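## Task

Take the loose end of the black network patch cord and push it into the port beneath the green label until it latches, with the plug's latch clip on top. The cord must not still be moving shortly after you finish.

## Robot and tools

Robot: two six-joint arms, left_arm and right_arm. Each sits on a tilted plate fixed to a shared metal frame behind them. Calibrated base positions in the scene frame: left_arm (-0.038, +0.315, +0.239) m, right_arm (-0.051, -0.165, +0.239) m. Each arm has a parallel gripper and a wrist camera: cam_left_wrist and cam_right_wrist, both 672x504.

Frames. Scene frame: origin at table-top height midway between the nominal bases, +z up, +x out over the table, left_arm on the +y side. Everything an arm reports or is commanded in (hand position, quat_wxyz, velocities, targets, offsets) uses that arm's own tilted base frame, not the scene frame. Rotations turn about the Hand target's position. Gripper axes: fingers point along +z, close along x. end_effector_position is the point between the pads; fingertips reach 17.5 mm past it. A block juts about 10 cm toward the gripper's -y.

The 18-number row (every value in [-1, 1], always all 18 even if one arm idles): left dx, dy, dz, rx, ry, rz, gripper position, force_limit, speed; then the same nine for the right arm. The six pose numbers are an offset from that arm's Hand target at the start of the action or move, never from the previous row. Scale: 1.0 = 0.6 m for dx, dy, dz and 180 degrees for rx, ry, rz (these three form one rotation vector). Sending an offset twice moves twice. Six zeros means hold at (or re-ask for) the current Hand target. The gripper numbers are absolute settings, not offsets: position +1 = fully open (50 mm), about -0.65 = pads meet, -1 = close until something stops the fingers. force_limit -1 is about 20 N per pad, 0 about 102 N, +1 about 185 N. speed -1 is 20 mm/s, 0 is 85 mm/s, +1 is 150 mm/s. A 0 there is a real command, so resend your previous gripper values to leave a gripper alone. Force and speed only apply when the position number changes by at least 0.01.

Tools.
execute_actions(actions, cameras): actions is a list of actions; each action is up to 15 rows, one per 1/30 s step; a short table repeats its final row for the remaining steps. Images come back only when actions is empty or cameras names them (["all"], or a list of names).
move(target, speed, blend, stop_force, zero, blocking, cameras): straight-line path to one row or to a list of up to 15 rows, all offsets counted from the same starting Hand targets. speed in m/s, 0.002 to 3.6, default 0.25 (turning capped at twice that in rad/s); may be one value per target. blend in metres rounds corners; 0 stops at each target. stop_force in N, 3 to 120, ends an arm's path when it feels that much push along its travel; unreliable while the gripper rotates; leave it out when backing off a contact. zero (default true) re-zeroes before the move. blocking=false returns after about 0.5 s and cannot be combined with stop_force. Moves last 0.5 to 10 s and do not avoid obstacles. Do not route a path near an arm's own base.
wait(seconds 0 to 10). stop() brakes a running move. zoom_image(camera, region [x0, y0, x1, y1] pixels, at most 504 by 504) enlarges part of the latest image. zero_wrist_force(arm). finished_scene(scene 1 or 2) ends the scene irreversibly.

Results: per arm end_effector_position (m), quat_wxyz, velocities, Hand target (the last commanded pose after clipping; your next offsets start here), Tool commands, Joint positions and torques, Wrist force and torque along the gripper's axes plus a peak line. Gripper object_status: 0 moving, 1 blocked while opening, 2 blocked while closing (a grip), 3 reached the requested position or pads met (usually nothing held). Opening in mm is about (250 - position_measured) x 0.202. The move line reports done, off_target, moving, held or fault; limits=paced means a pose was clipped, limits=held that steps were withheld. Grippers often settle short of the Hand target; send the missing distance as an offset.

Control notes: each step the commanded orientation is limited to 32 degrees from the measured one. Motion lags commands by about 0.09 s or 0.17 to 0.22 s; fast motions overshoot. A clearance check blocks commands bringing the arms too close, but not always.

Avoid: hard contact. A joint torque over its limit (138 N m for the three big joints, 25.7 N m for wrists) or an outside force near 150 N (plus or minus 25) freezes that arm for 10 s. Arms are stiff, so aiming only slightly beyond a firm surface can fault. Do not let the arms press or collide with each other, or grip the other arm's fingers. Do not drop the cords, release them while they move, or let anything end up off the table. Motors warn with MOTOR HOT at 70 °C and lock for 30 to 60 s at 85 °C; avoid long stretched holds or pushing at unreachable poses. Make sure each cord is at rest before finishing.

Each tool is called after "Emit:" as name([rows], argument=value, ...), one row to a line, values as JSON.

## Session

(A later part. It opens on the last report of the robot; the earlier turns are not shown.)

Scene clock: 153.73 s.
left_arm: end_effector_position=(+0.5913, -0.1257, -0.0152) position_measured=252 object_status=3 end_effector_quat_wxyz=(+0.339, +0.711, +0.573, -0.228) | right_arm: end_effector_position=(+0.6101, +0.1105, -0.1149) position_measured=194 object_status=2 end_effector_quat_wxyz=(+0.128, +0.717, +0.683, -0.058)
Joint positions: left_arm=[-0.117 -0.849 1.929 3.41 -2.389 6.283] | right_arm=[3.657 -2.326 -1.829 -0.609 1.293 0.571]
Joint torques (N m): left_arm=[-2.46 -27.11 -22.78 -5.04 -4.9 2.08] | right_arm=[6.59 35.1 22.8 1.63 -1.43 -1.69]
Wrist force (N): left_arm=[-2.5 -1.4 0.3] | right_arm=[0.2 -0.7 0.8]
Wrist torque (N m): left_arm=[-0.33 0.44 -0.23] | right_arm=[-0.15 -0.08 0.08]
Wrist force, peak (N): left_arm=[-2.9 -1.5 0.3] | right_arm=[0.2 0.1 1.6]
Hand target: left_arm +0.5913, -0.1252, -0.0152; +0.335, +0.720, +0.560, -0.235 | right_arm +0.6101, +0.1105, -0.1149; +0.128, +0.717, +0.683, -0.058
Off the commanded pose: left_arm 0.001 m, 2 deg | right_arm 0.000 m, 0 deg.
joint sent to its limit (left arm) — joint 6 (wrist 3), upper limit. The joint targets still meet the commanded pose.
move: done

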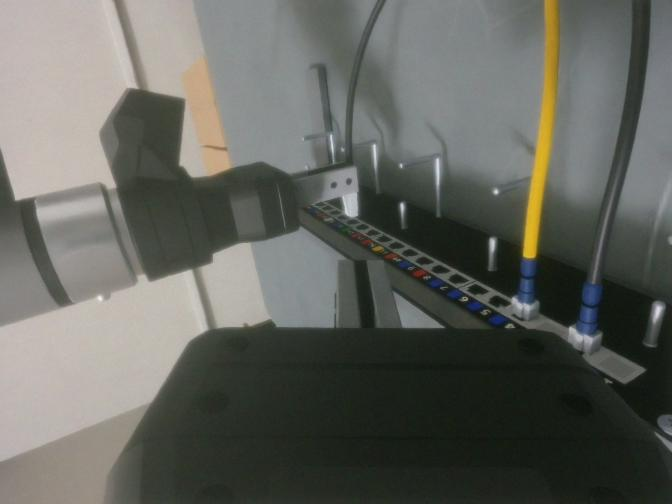

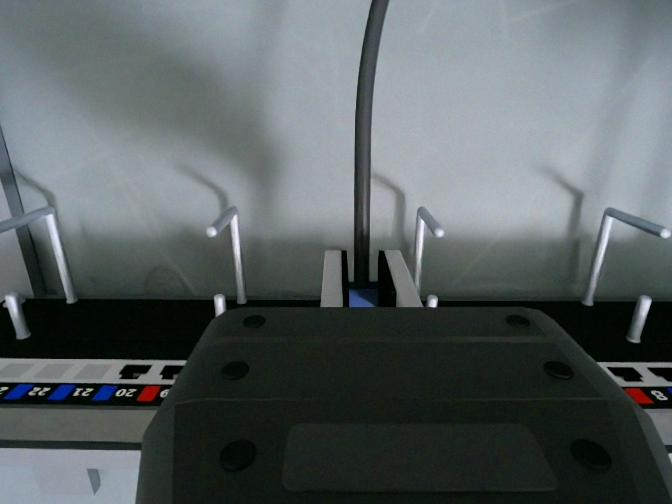

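Emit:
move(target=[0,0,0,0,0,0,-1,-0.4,-1,0.0012,0.0082,-0.009,0,0,0,-1,-0.7,-1], speed=0.05, stop_force=8, cameras=["all"])

Emit:
zoom_image(camera="cam_left_wrist", region=[330, 190, 390, 240])

Emit:
zoom_image(camera="cam_right_wrist", region=[0, 320, 200, 460])

Emit:
zoom_image(camera="cam_right_wrist", region=[500, 320, 672, 460])

Emit:
zoom_image(camera="cam_right_wrist", region=[310, 240, 420, 320])

Scene clock: 166.70 s.
left_arm: end_effector_position=(+0.5913, -0.1257, -0.0152) position_measured=252 object_status=3 end_effector_quat_wxyz=(+0.339, +0.711, +0.573, -0.228) | right_arm: end_effector_position=(+0.6109, +0.1155, -0.1203) position_measured=194 object_status=2 end_effector_quat_wxyz=(+0.128, +0.717, +0.683, -0.058)
Joint positions: left_arm=[-0.117 -0.849 1.929 3.41 -2.389 6.283] | right_arm=[3.663 -2.34 -1.821 -0.605 1.293 0.578]
Joint torques (N m): left_arm=[-2.85 -27.83 -21.26 -5.01 -4.67 1.92] | right_arm=[25.13 35.23 23.15 4.52 1.52 1.13]
Wrist force (N): left_arm=[-2.4 -1.0 0.4] | right_arm=[0.1 -0.6 0.7]
Wrist torque (N m): left_arm=[-0.26 0.44 -0.23] | right_arm=[-0.14 -0.06 -0.01]
Wrist force, peak (N): left_arm=[-2.9 -1.2 0.5] | right_arm=[0.1 -1.0 0.9]
Hand target: left_arm +0.5913, -0.1252, -0.0152; +0.335, +0.720, +0.560, -0.235 | right_arm +0.6109, +0.1155, -0.1203; +0.128, +0.717, +0.683, -0.058
Off the commanded pose: left_arm 0.001 m, 2 deg | right_arm 0.000 m, 0 deg.
joint sent to its limit (left arm) — joint 6 (wrist 3), upper limit. The joint targets still meet the commanded pose.
move: done

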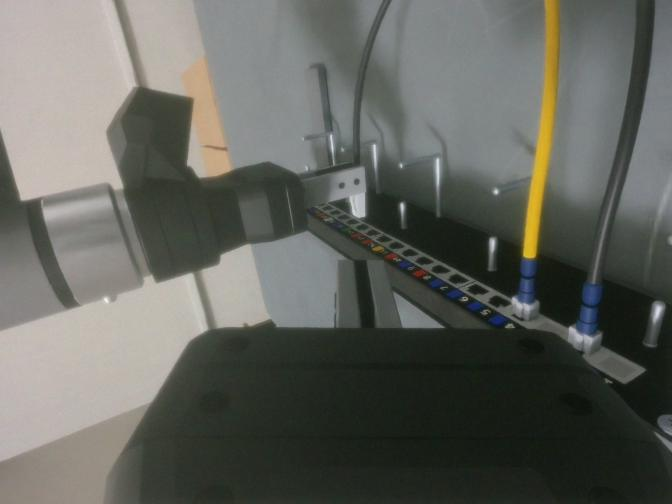

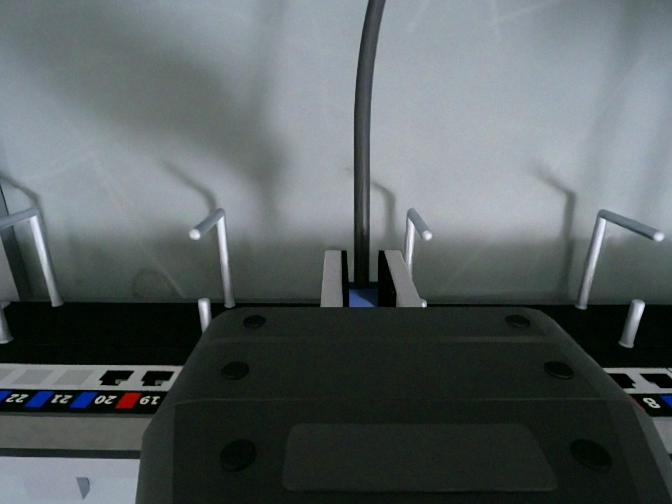

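Scaled by 8.400 from the camera's 672x504 image, which has a finer 960x720 frame.

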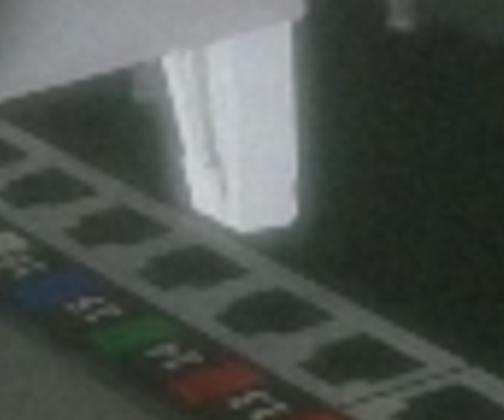

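Scaled by 2.520 from the camera's 672x504 image, which has a finer 960x720 frame.

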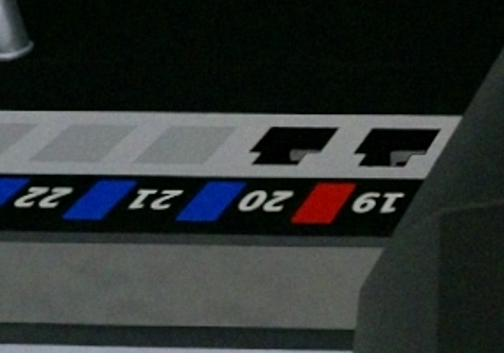

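Scaled by 2.930 from the camera's 672x504 image, which has a finer 960x720 frame.

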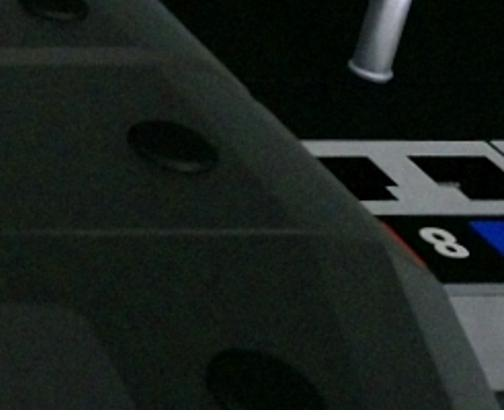

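Scaled by 4.582 from the camera's 672x504 image, which has a finer 960x720 frame.

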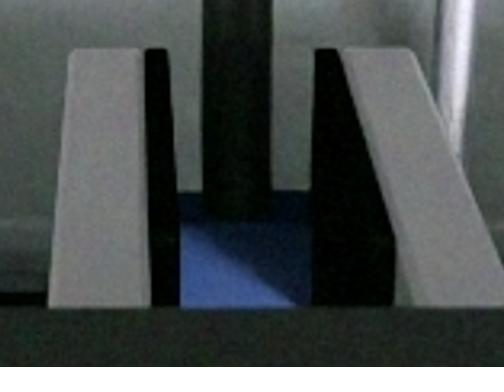

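Emit:
move(target=[0,0,0,0,0,0,-1,-0.4,-1,0.0055,0.0062,-0.0018,0,0,0,-1,-0.7,-1], speed=0.05, stop_force=8, cameras=["all"])

Emit:
zoom_image(camera="cam_left_wrist", region=[340, 200, 390, 240])

Emit:
zoom_image(camera="cam_right_wrist", region=[0, 320, 200, 460])

Emit:
zoom_image(camera="cam_right_wrist", region=[500, 320, 672, 460])

Scene clock: 183.50 s.
left_arm: end_effector_position=(+0.5913, -0.1257, -0.0152) position_measured=252 object_status=3 end_effector_quat_wxyz=(+0.339, +0.711, +0.573, -0.228) | right_arm: end_effector_position=(+0.6142, +0.1192, -0.1214) position_measured=194 object_status=2 end_effector_quat_wxyz=(+0.128, +0.717, +0.683, -0.058)
Joint positions: left_arm=[-0.117 -0.849 1.929 3.41 -2.389 6.283] | right_arm=[3.666 -2.347 -1.807 -0.612 1.293 0.581]
Joint torques (N m): left_arm=[-3.05 -28.03 -21.29 -5.16 -4.82 1.99] | right_arm=[25.46 35.77 23.14 1.7 1.41 1.14]
Wrist force (N): left_arm=[-2.6 -0.8 0.5] | right_arm=[0.1 -0.7 0.8]
Wrist torque (N m): left_arm=[-0.24 0.46 -0.23] | right_arm=[-0.15 -0.05 -0.02]
Wrist force, peak (N): left_arm=[-2.9 -1.2 0.4] | right_arm=[0.1 -1.0 0.7]
Hand target: left_arm +0.5913, -0.1252, -0.0152; +0.335, +0.720, +0.560, -0.235 | right_arm +0.6142, +0.1192, -0.1214; +0.128, +0.717, +0.683, -0.058
Off the commanded pose: left_arm 0.001 m, 2 deg | right_arm 0.000 m, 0 deg.
joint sent to its limit (left arm) — joint 6 (wrist 3), upper limit. The joint targets still meet the commanded pose.
move: done

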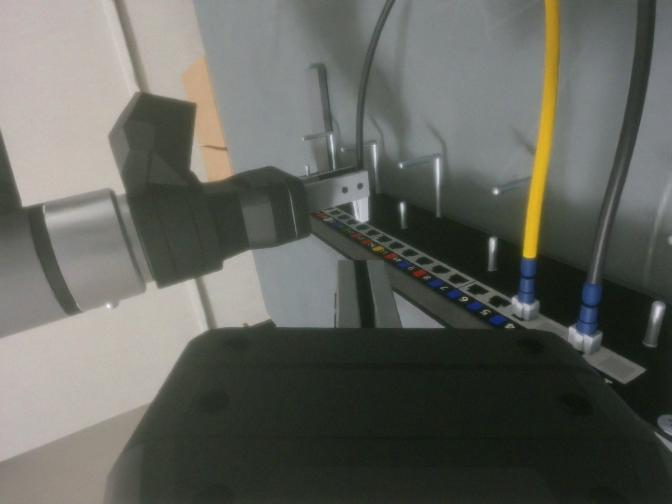

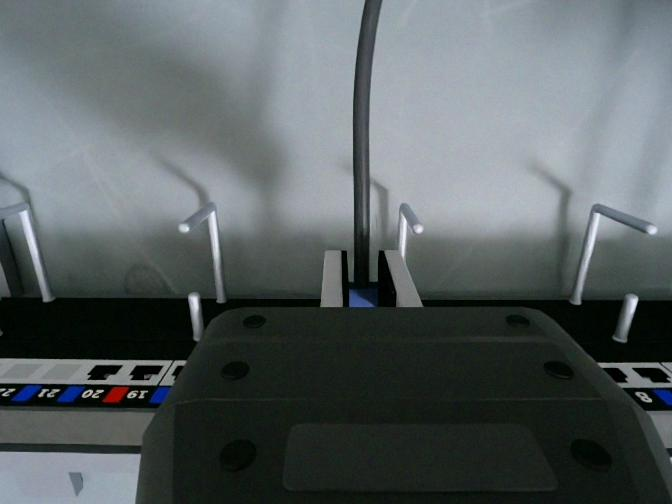

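Scaled by 10.080 from the camera's 672x504 image, which has a finer 960x720 frame.

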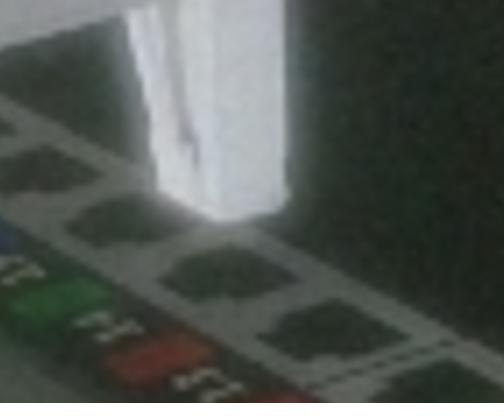

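Scaled by 2.520 from the camera's 672x504 image, which has a finer 960x720 frame.

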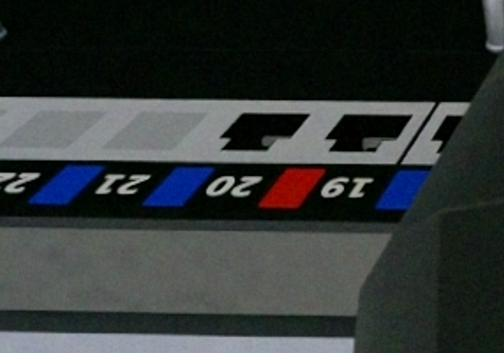

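Scaled by 2.930 from the camera's 672x504 image, which has a finer 960x720 frame.

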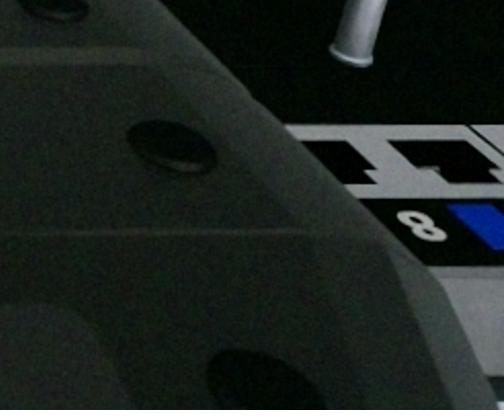

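Emit:
move([
  [0,0,0,0,0,0,-1,-0.4,-1,-0.0002,-0.0025,0.0003,0,0,0,-1,-0.7,-1],
  [0,0,0,0,0,0,-1,-0.4,-1,0.0197,-0.0032,0.0024,0,0,0,-1,-0.7,-1],
], speed=0.015, stop_force=8, cameras=["all"])

Emit:
zoom_image(camera="cam_left_wrist", region=[345, 210, 385, 240])

Emit:
zoom_image(camera="cam_right_wrist", region=[0, 310, 200, 450])

Emit:
zoom_image(camera="cam_right_wrist", region=[500, 310, 672, 450])

Scene clock: 196.57 s.
left_arm: end_effector_position=(+0.5913, -0.1257, -0.0152) position_measured=252 object_status=3 end_effector_quat_wxyz=(+0.339, +0.711, +0.573, -0.228) | right_arm: end_effector_position=(+0.6226, +0.1174, -0.1203) position_measured=194 object_status=2 end_effector_quat_wxyz=(+0.128, +0.717, +0.683, -0.058)
Joint positions: left_arm=[-0.117 -0.849 1.929 3.41 -2.389 6.283] | right_arm=[3.656 -2.356 -1.784 -0.625 1.293 0.571]
Joint torques (N m): left_arm=[-2.33 -27.65 -22.61 -4.87 -4.77 1.78] | right_arm=[24.47 55.61 10.58 5.58 -1.92 1.07]
Wrist force (N): left_arm=[-2.6 -1.1 0.4] | right_arm=[-0.2 -7.6 0.8]
Wrist torque (N m): left_arm=[-0.28 0.46 -0.23] | right_arm=[-0.13 -0.08 0.03]
Wrist force, peak (N): left_arm=[-2.9 -0.9 0.9] | right_arm=[0.0 -17.9 1.1]
Hand target: left_arm +0.5913, -0.1252, -0.0152; +0.335, +0.720, +0.560, -0.235 | right_arm +0.6226, +0.1174, -0.1203; +0.128, +0.717, +0.683, -0.058 (not the last commanded pose)
Off the commanded pose: left_arm 0.001 m, 2 deg | right_arm 0.003 m, 0 deg.
joint sent to its limit (left arm) — joint 6 (wrist 3), upper limit. The joint targets still meet the commanded pose.
move: contact (right_arm); path passed 1 of 2 targets

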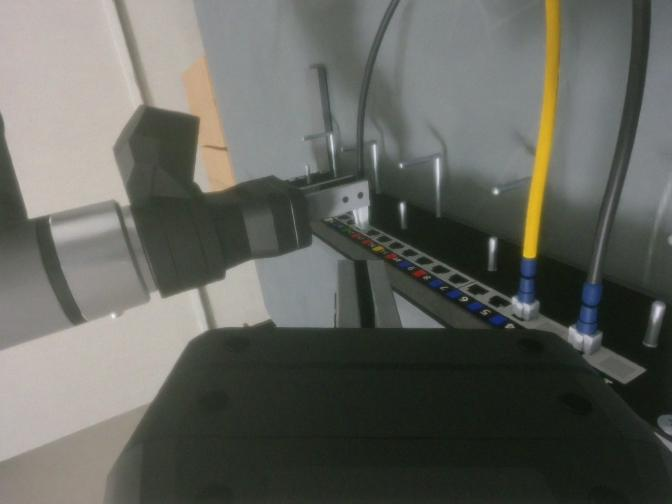

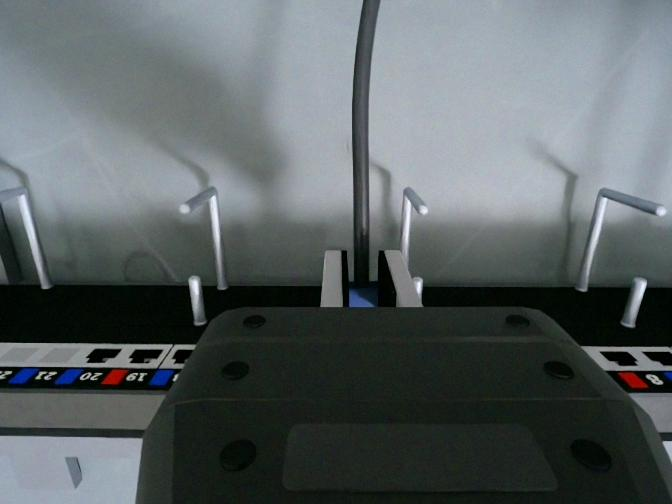

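Scaled by 12.600 from the camera's 672x504 image, which has a finer 960x720 frame.

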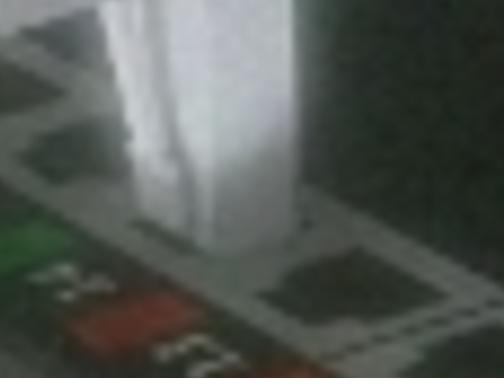

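Scaled by 2.520 from the camera's 672x504 image, which has a finer 960x720 frame.

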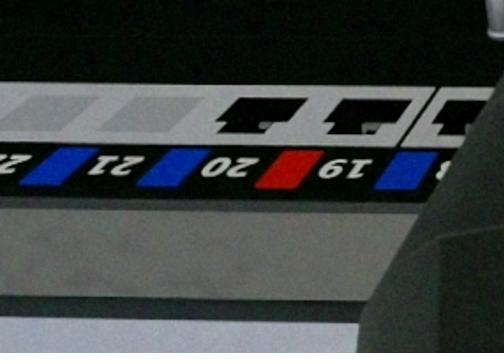

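Scaled by 2.930 from the camera's 672x504 image, which has a finer 960x720 frame.

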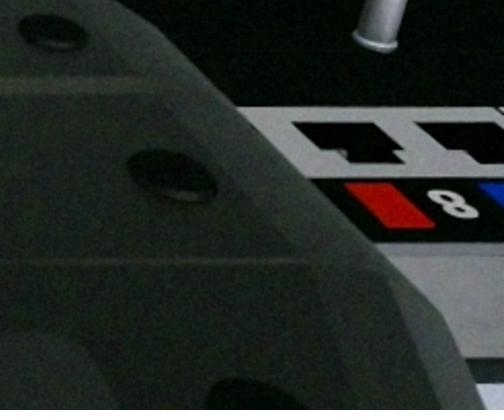

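Emit:
move([
  [0,0,0,0,0,0,-1,-0.4,-1,-0.005,0.0002,-0.0005,0,0,0,-1,-0.7,-1],
  [0,0,0,0,0,0,-1,-0.4,-1,-0.005,-0.002,-0.0011,0,0,0,-1,-0.7,-1],
], speed=0.03, cameras=["cam_left_wrist"])

Emit:
zoom_image(camera="cam_left_wrist", region=[345, 210, 385, 240])

Emit:
move(target=[0,0,0,0,0,0,-1,-0.4,-1,0.0183,-0.0006,0.0019,0,0,0,-1,-0.7,-1], speed=0.015, stop_force=12, cameras=["all"])

Emit:
zoom_image(camera="cam_left_wrist", region=[345, 210, 385, 240])

Scene clock: 207.03 s.
left_arm: end_effector_position=(+0.5913, -0.1257, -0.0152) position_measured=252 object_status=3 end_effector_quat_wxyz=(+0.339, +0.711, +0.573, -0.228) | right_arm: end_effector_position=(+0.6196, +0.1164, -0.1208) position_measured=194 object_status=2 end_effector_quat_wxyz=(+0.128, +0.717, +0.683, -0.058)
Joint positions: left_arm=[-0.117 -0.849 1.929 3.41 -2.389 6.283] | right_arm=[3.657 -2.352 -1.794 -0.618 1.293 0.572]
Joint torques (N m): left_arm=[-2.05 -28.36 -21.61 -4.83 -4.76 1.82] | right_arm=[7.1 36.09 6.87 4.54 -0.01 -1.66]
Wrist force (N): left_arm=[-2.3 -1.1 0.3] | right_arm=[0.8 -0.5 0.7]
Wrist torque (N m): left_arm=[-0.28 0.43 -0.24] | right_arm=[-0.12 -0.18 0.09]
Wrist force, peak (N): left_arm=[-2.9 -1.3 0.4] | right_arm=[-0.3 -7.9 0.5]
Hand target: left_arm +0.5913, -0.1252, -0.0152; +0.335, +0.720, +0.560, -0.235 | right_arm +0.6196, +0.1162, -0.1210; +0.128, +0.717, +0.683, -0.058
Off the commanded pose: left_arm 0.001 m, 2 deg | right_arm 0.000 m, 0 deg.
joint sent to its limit (left arm) — joint 6 (wrist 3), upper limit. The joint targets still meet the commanded pose.
move: done
Images, in order (width x height): cam_left_wrist 672x504.

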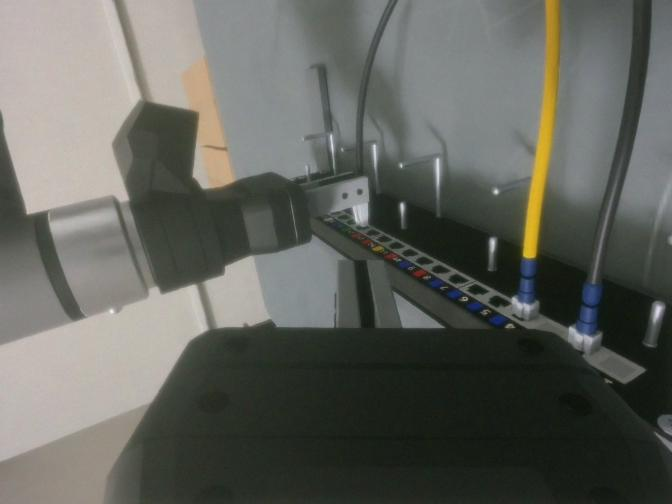

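Scaled by 12.600 from the camera's 672x504 image, which has a finer 960x720 frame.

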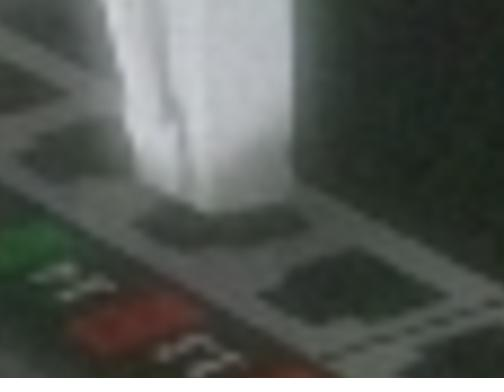

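Scene clock: 208.67 s.
left_arm: end_effector_position=(+0.5913, -0.1257, -0.0152) position_measured=252 object_status=3 end_effector_quat_wxyz=(+0.339, +0.711, +0.573, -0.228) | right_arm: end_effector_position=(+0.6275, +0.1159, -0.1202) position_measured=194 object_status=2 end_effector_quat_wxyz=(+0.128, +0.717, +0.683, -0.058)
Joint positions: left_arm=[-0.117 -0.849 1.929 3.41 -2.389 6.283] | right_arm=[3.65 -2.361 -1.77 -0.632 1.292 0.565]
Joint torques (N m): left_arm=[-1.86 -28.59 -21.57 -4.71 -4.7 1.81] | right_arm=[25.14 52.39 5.03 1.65 1.19 0.99]
Wrist force (N): left_arm=[-2.6 -1.2 0.4] | right_arm=[1.4 3.7 -0.1]
Wrist torque (N m): left_arm=[-0.30 0.47 -0.23] | right_arm=[-0.18 -0.19 0.01]
Wrist force, peak (N): left_arm=[-2.8 -1.3 0.5] | right_arm=[1.9 -13.1 -1.0]
Hand target: left_arm +0.5913, -0.1252, -0.0152; +0.335, +0.720, +0.560, -0.235 | right_arm +0.6275, +0.1159, -0.1202; +0.128, +0.717, +0.683, -0.058 (not the last commanded pose)
Off the commanded pose: left_arm 0.001 m, 2 deg | right_arm 0.003 m, 0 deg.
joint sent to its limit (left arm) — joint 6 (wrist 3), upper limit. The joint targets still meet the commanded pose.
move: contact (right_arm)

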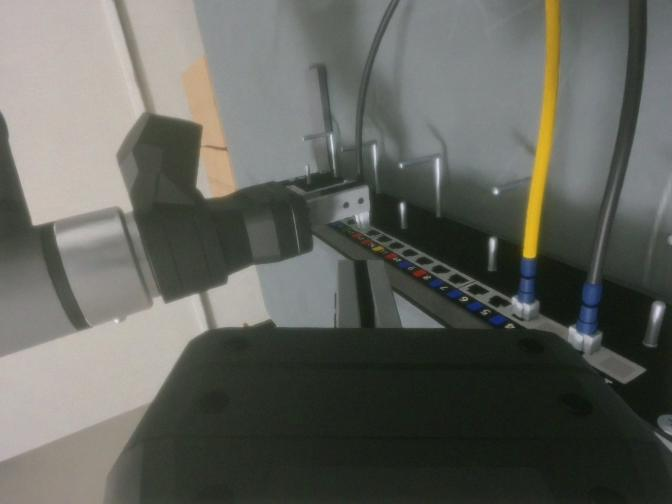

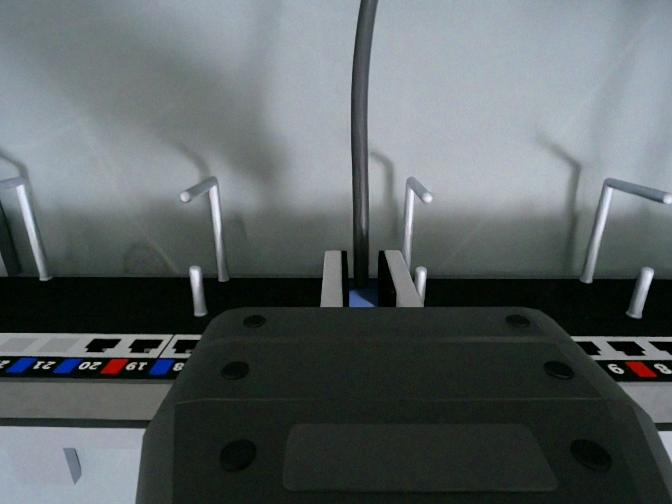

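Scaled by 12.600 from the camera's 672x504 image, which has a finer 960x720 frame.

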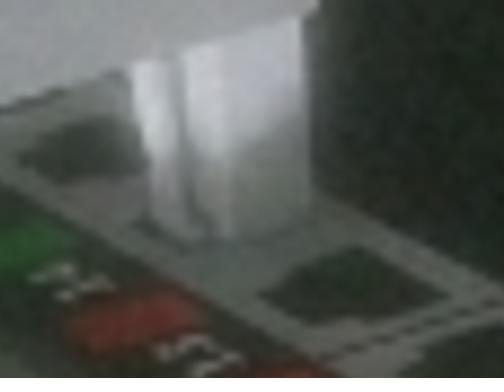

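Emit:
move(target=[0.0166,-0.0005,0.0017,0,0,0,-1,-0.4,-1,0,0,0,0,0,0,-1,-0.7,-1], speed=0.012, stop_force=28, cameras=["all"])

Emit:
zoom_image(camera="cam_left_wrist", region=[335, 200, 395, 250])

Scene clock: 213.57 s.
left_arm: end_effector_position=(+0.6012, -0.1260, -0.0141) position_measured=252 object_status=3 end_effector_quat_wxyz=(+0.339, +0.710, +0.574, -0.228) | right_arm: end_effector_position=(+0.6275, +0.1159, -0.1202) position_measured=194 object_status=2 end_effector_quat_wxyz=(+0.128, +0.717, +0.683, -0.058)
Joint positions: left_arm=[-0.116 -0.839 1.9 3.43 -2.389 6.283] | right_arm=[3.65 -2.361 -1.77 -0.632 1.292 0.565]
Joint torques (N m): left_arm=[-2.9 -29.75 -21.69 -0.99 -4.79 1.61] | right_arm=[25.47 50.83 5.26 1.43 1.45 0.86]
Wrist force (N): left_arm=[-2.5 -1.3 0.8] | right_arm=[1.4 3.7 0.0]
Wrist torque (N m): left_arm=[-0.31 0.45 -0.22] | right_arm=[-0.17 -0.19 0.01]
Wrist force, peak (N): left_arm=[-2.7 -1.5 0.5] | right_arm=[1.4 3.8 0.3]
Hand target: left_arm +0.6013, -0.1255, -0.0141; +0.335, +0.720, +0.560, -0.235 | right_arm +0.6275, +0.1159, -0.1202; +0.128, +0.717, +0.683, -0.058
Off the commanded pose: left_arm 0.001 m, 2 deg | right_arm 0.000 m, 0 deg.
joint sent to its limit (left arm) — joint 6 (wrist 3), upper limit. The joint targets still meet the commanded pose.
move: done

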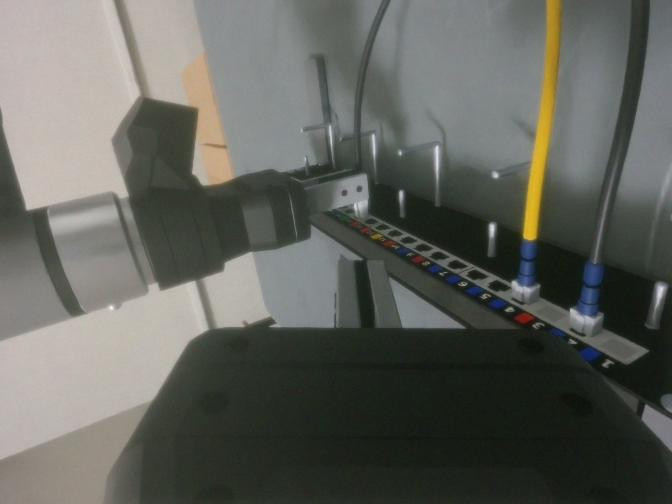

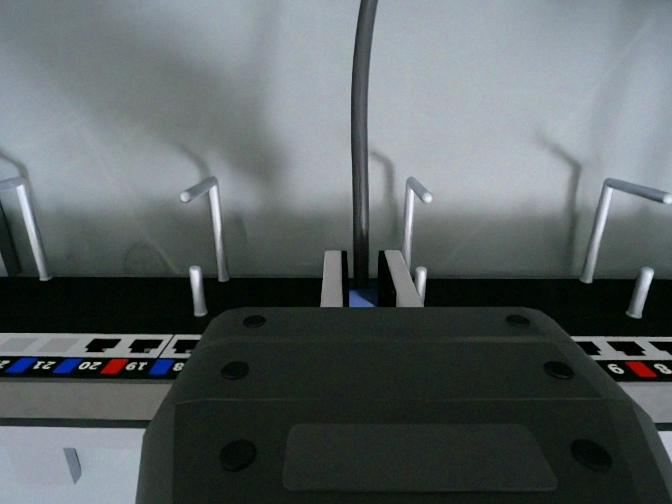

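Scaled by 8.400 from the camera's 672x504 image, which has a finer 960x720 frame.

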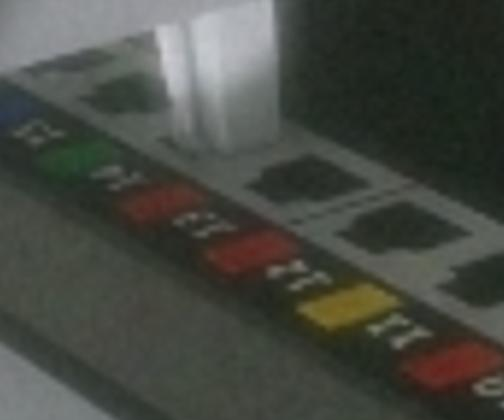

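Emit:
move(target=[0,0,0,0,0,0,-1,-0.4,-1,0.0166,-0.0006,0.0018,0,0,0,-1,-0.7,-1], speed=0.012, stop_force=28, cameras=["all"])

Emit:
zoom_image(camera="cam_left_wrist", region=[335, 200, 395, 250])

Scene clock: 217.57 s.
left_arm: end_effector_position=(+0.6012, -0.1260, -0.0141) position_measured=252 object_status=3 end_effector_quat_wxyz=(+0.339, +0.710, +0.574, -0.228) | right_arm: end_effector_position=(+0.6305, +0.1158, -0.1199) position_measured=194 object_status=2 end_effector_quat_wxyz=(+0.128, +0.717, +0.683, -0.058)
Joint positions: left_arm=[-0.116 -0.839 1.9 3.43 -2.389 6.283] | right_arm=[3.648 -2.365 -1.76 -0.637 1.293 0.562]
Joint torques (N m): left_arm=[-2.82 -28.41 -22.11 -1.02 -4.58 1.81] | right_arm=[20.34 55.13 12.01 5.34 -3.47 1.1]
Wrist force (N): left_arm=[-2.4 -1.1 0.6] | right_arm=[3.1 -15.5 -4.8]
Wrist torque (N m): left_arm=[-0.27 0.43 -0.24] | right_arm=[-0.22 -0.23 0.03]
Wrist force, peak (N): left_arm=[-2.8 -1.4 0.5] | right_arm=[1.1 -28.5 -8.1]
Hand target: left_arm +0.6013, -0.1255, -0.0141; +0.335, +0.720, +0.560, -0.235 | right_arm +0.6305, +0.1158, -0.1199; +0.128, +0.717, +0.683, -0.058 (not the last commanded pose)
Off the commanded pose: left_arm 0.001 m, 2 deg | right_arm 0.007 m, 0 deg.
joint sent to its limit (left arm) — joint 6 (wrist 3), upper limit. The joint targets still meet the commanded pose.
move: contact (right_arm)

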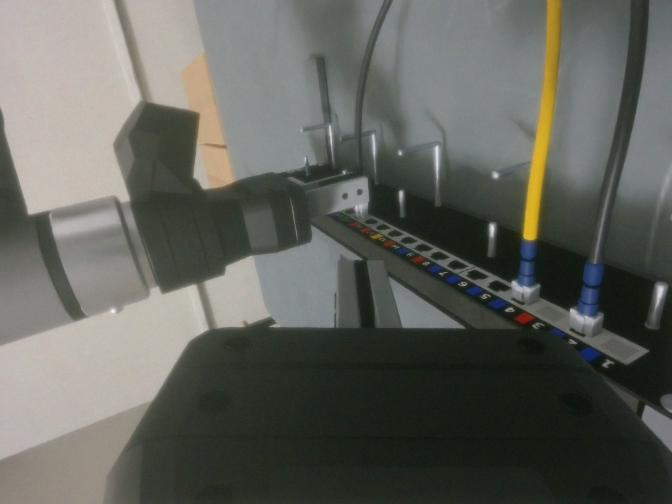

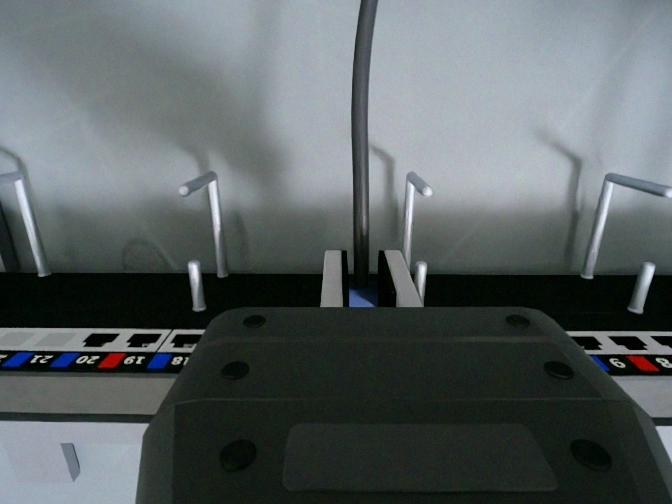

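Scaled by 8.400 from the camera's 672x504 image, which has a finer 960x720 frame.

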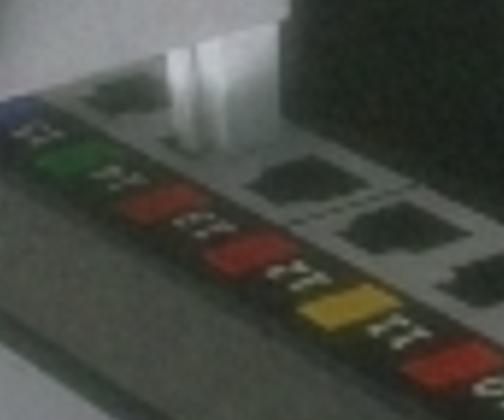

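Emit:
move(target=[0,0,0,0,0,0,-1,-0.4,-1,0.0133,-0.0005,0.0014,0,0,0,-1,-0.7,-1], speed=0.015, stop_force=48, cameras=["all"])

Emit:
zoom_image(camera="cam_left_wrist", region=[335, 200, 395, 250])

Scene clock: 221.20 s.
left_arm: end_effector_position=(+0.6012, -0.1260, -0.0141) position_measured=252 object_status=3 end_effector_quat_wxyz=(+0.339, +0.710, +0.574, -0.228) | right_arm: end_effector_position=(+0.6385, +0.1155, -0.1190) position_measured=194 object_status=2 end_effector_quat_wxyz=(+0.128, +0.717, +0.683, -0.058)
Joint positions: left_arm=[-0.116 -0.839 1.9 3.43 -2.389 6.283] | right_arm=[3.641 -2.374 -1.736 -0.651 1.292 0.555]
Joint torques (N m): left_arm=[-2.34 -29.82 -22.74 -0.86 -4.65 1.73] | right_arm=[-2.41 39.91 40.36 10.5 -6.89 -1.68]
Wrist force (N): left_arm=[-2.6 -0.9 0.7] | right_arm=[0.6 -45.0 -17.2]
Wrist torque (N m): left_arm=[-0.25 0.46 -0.23] | right_arm=[0.04 -0.25 0.08]
Wrist force, peak (N): left_arm=[-2.7 -1.4 0.7] | right_arm=[-0.2 -53.6 -20.7]
Hand target: left_arm +0.6013, -0.1255, -0.0141; +0.335, +0.720, +0.560, -0.235 | right_arm +0.6385, +0.1155, -0.1190; +0.128, +0.717, +0.683, -0.058
Off the commanded pose: left_arm 0.001 m, 2 deg | right_arm 0.000 m, 0 deg.
joint sent to its limit (left arm) — joint 6 (wrist 3), upper limit. The joint targets still meet the commanded pose.
move: done

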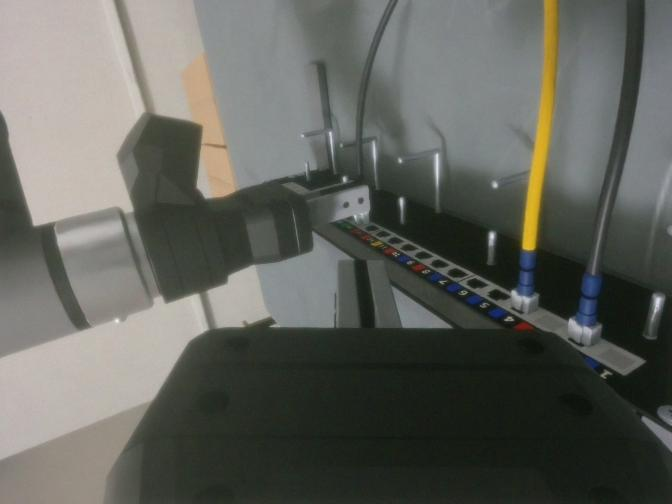

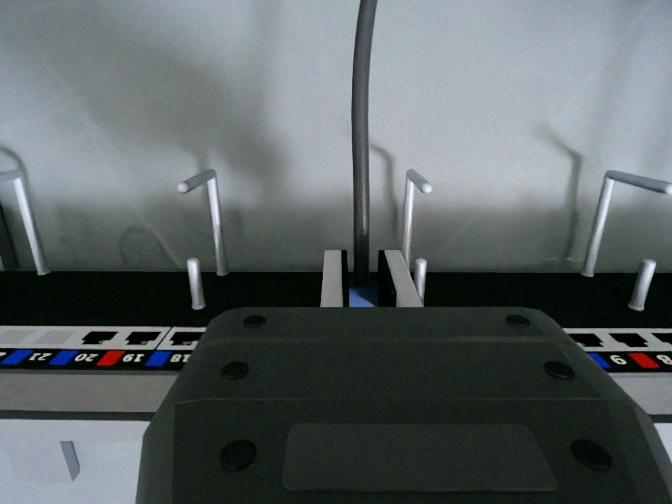

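Scaled by 8.400 from the camera's 672x504 image, which has a finer 960x720 frame.

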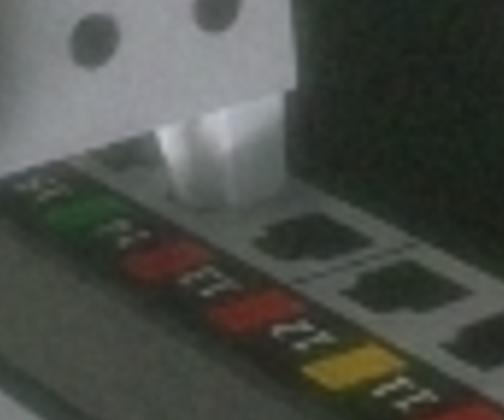

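Emit:
move(target=[0,0,0,0,0,0,-1,-0.4,-1,-0.0083,0.0003,-0.0009,0,0,0,-1,-0.7,-1], speed=0.01, cameras=["all"])

Emit:
zoom_image(camera="cam_left_wrist", region=[335, 200, 395, 250])

Scene clock: 223.57 s.
left_arm: end_effector_position=(+0.6012, -0.1260, -0.0141) position_measured=252 object_status=3 end_effector_quat_wxyz=(+0.339, +0.710, +0.574, -0.228) | right_arm: end_effector_position=(+0.6336, +0.1157, -0.1195) position_measured=194 object_status=2 end_effector_quat_wxyz=(+0.128, +0.717, +0.683, -0.058)
Joint positions: left_arm=[-0.116 -0.839 1.9 3.43 -2.389 6.283] | right_arm=[3.645 -2.368 -1.751 -0.642 1.292 0.559]
Joint torques (N m): left_arm=[-2.47 -29.03 -22.7 -1.08 -4.67 1.68] | right_arm=[27.95 38.98 -13.07 -6.04 5.83 1]
Wrist force (N): left_arm=[-2.3 -1.0 0.9] | right_arm=[2.2 39.1 -5.4]
Wrist torque (N m): left_arm=[-0.27 0.42 -0.23] | right_arm=[-0.42 -0.16 0.00]
Wrist force, peak (N): left_arm=[-2.7 -1.3 0.4] | right_arm=[0.6 -45.2 -17.5]
Hand target: left_arm +0.6013, -0.1255, -0.0141; +0.335, +0.720, +0.560, -0.235 | right_arm +0.6335, +0.1157, -0.1196; +0.128, +0.717, +0.683, -0.058
Off the commanded pose: left_arm 0.001 m, 2 deg | right_arm 0.000 m, 0 deg.
joint sent to its limit (left arm) — joint 6 (wrist 3), upper limit. The joint targets still meet the commanded pose.
move: done

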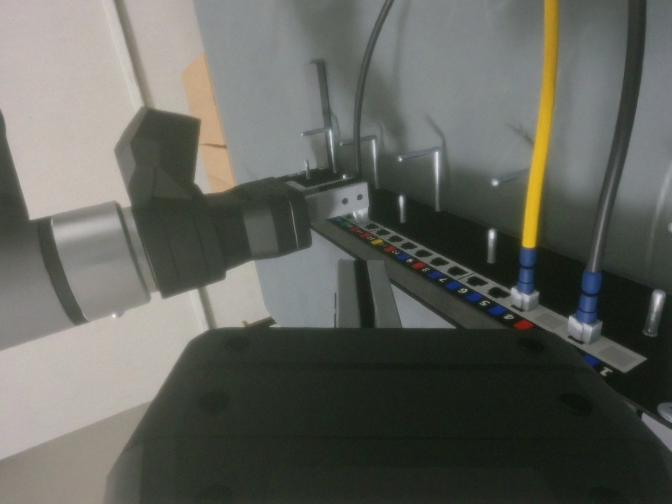

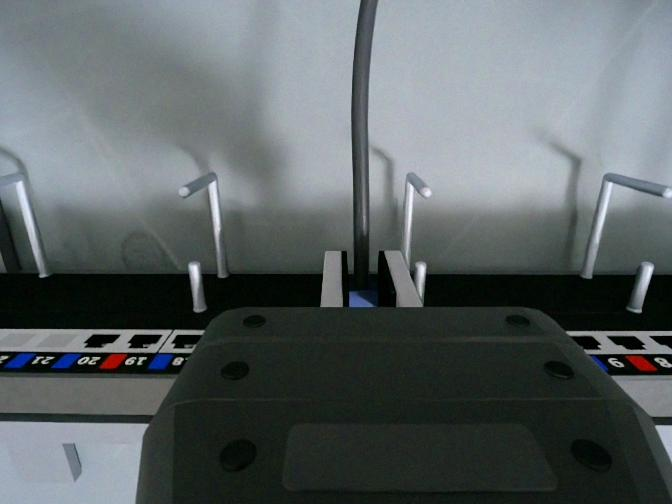

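Scaled by 8.400 from the camera's 672x504 image, which has a finer 960x720 frame.

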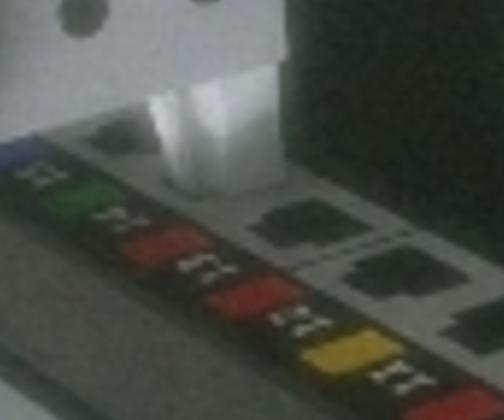

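Emit:
move([
  [0,0,0,0,0,0,-1,-0.4,-1,0.0033,-0.0001,0.0004,0,0,0,-1,-0.7,-1],
  [0,0,0,0,0,0,-1,-0.4,-1,0.0033,-0.0001,0.0004,0,0,0,-0.1,-0.7,-1],
  [0,0,0,0,0,0,-1,-0.4,-1,-0.016,0.052,0.192,0,0,0,-0.1,-0.7,-1],
], speed=0.08, cameras=["all"])

Emit:
zoom_image(camera="cam_left_wrist", region=[320, 170, 420, 250])

Scene clock: 229.87 s.
left_arm: end_effector_position=(+0.6012, -0.1260, -0.0141) position_measured=252 object_status=3 end_effector_quat_wxyz=(+0.339, +0.710, +0.574, -0.228) | right_arm: end_effector_position=(+0.6239, +0.1469, -0.0044) position_measured=167 object_status=3 end_effector_quat_wxyz=(+0.128, +0.717, +0.683, -0.058)
Joint positions: left_arm=[-0.116 -0.839 1.9 3.43 -2.389 6.283] | right_arm=[3.696 -2.158 -1.727 -0.891 1.295 0.612]
Joint torques (N m): left_arm=[-2.59 -28.18 -22.44 -1.01 -4.7 1.85] | right_arm=[24.42 50.16 26.82 1.47 1.45 1.03]
Wrist force (N): left_arm=[-2.2 -1.2 0.5] | right_arm=[0.1 -0.5 -0.1]
Wrist torque (N m): left_arm=[-0.29 0.41 -0.23] | right_arm=[-0.11 -0.02 0.00]
Wrist force, peak (N): left_arm=[-2.9 -1.4 0.7] | right_arm=[1.6 33.4 -7.2]
Hand target: left_arm +0.6013, -0.1255, -0.0141; +0.335, +0.720, +0.560, -0.235 | right_arm +0.6239, +0.1469, -0.0044; +0.128, +0.717, +0.683, -0.058
Off the commanded pose: left_arm 0.001 m, 2 deg | right_arm 0.000 m, 0 deg.
joint sent to its limit (left arm) — joint 6 (wrist 3), upper limit. The joint targets still meet the commanded pose.
move: done

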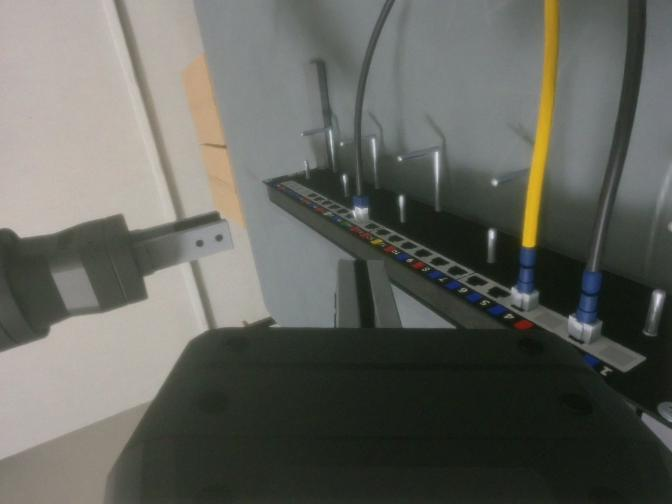

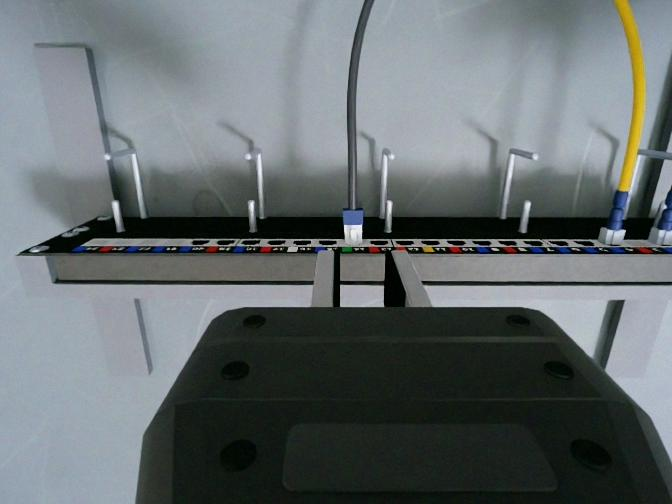

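Scaled by 5.040 from the camera's 672x504 image, which has a finer 960x720 frame.

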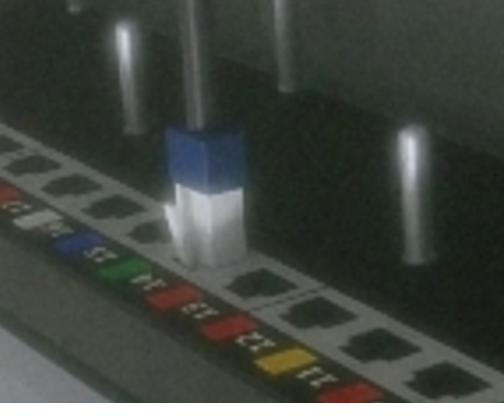

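Emit:
wait(seconds=1.5)

Emit:
finished_scene(scene=2)

Scene clock: 232.83 s.
left_arm: end_effector_position=(+0.6012, -0.1260, -0.0141) position_measured=252 object_status=3 end_effector_quat_wxyz=(+0.339, +0.710, +0.574, -0.228) | right_arm: end_effector_position=(+0.6239, +0.1469, -0.0044) position_measured=167 object_status=3 end_effector_quat_wxyz=(+0.128, +0.717, +0.683, -0.058)
Joint positions: left_arm=[-0.116 -0.839 1.9 3.43 -2.389 6.283] | right_arm=[3.696 -2.158 -1.727 -0.891 1.295 0.612]
Joint torques (N m): left_arm=[-2.97 -28.71 -23.46 -0.97 -4.61 1.79] | right_arm=[24.41 49.87 27.36 1.72 1.35 1.05]
Wrist force (N): left_arm=[-2.3 -1.0 0.5] | right_arm=[0.1 -0.5 0.1]
Wrist torque (N m): left_arm=[-0.26 0.41 -0.24] | right_arm=[-0.11 -0.02 0.00]
Wrist force, peak (N): left_arm=[-2.7 -1.3 0.8] | right_arm=[0.1 -0.8 -0.1]
Hand target: left_arm +0.6013, -0.1255, -0.0141; +0.335, +0.720, +0.560, -0.235 | right_arm +0.6239, +0.1469, -0.0044; +0.128, +0.717, +0.683, -0.058
Tool commands: left_gripper/position=-1.0 left_gripper/force_limit=-0.4 left_gripper/speed=-1.0 right_gripper/position=-0.1 right_gripper/force_limit=-0.7 right_gripper/speed=-1.0
Off the commanded pose: left_arm 0.001 m, 2 deg | right_arm 0.000 m, 0 deg.
wait: 1.50 s; at rest from the start

The scene is finished: the task was done.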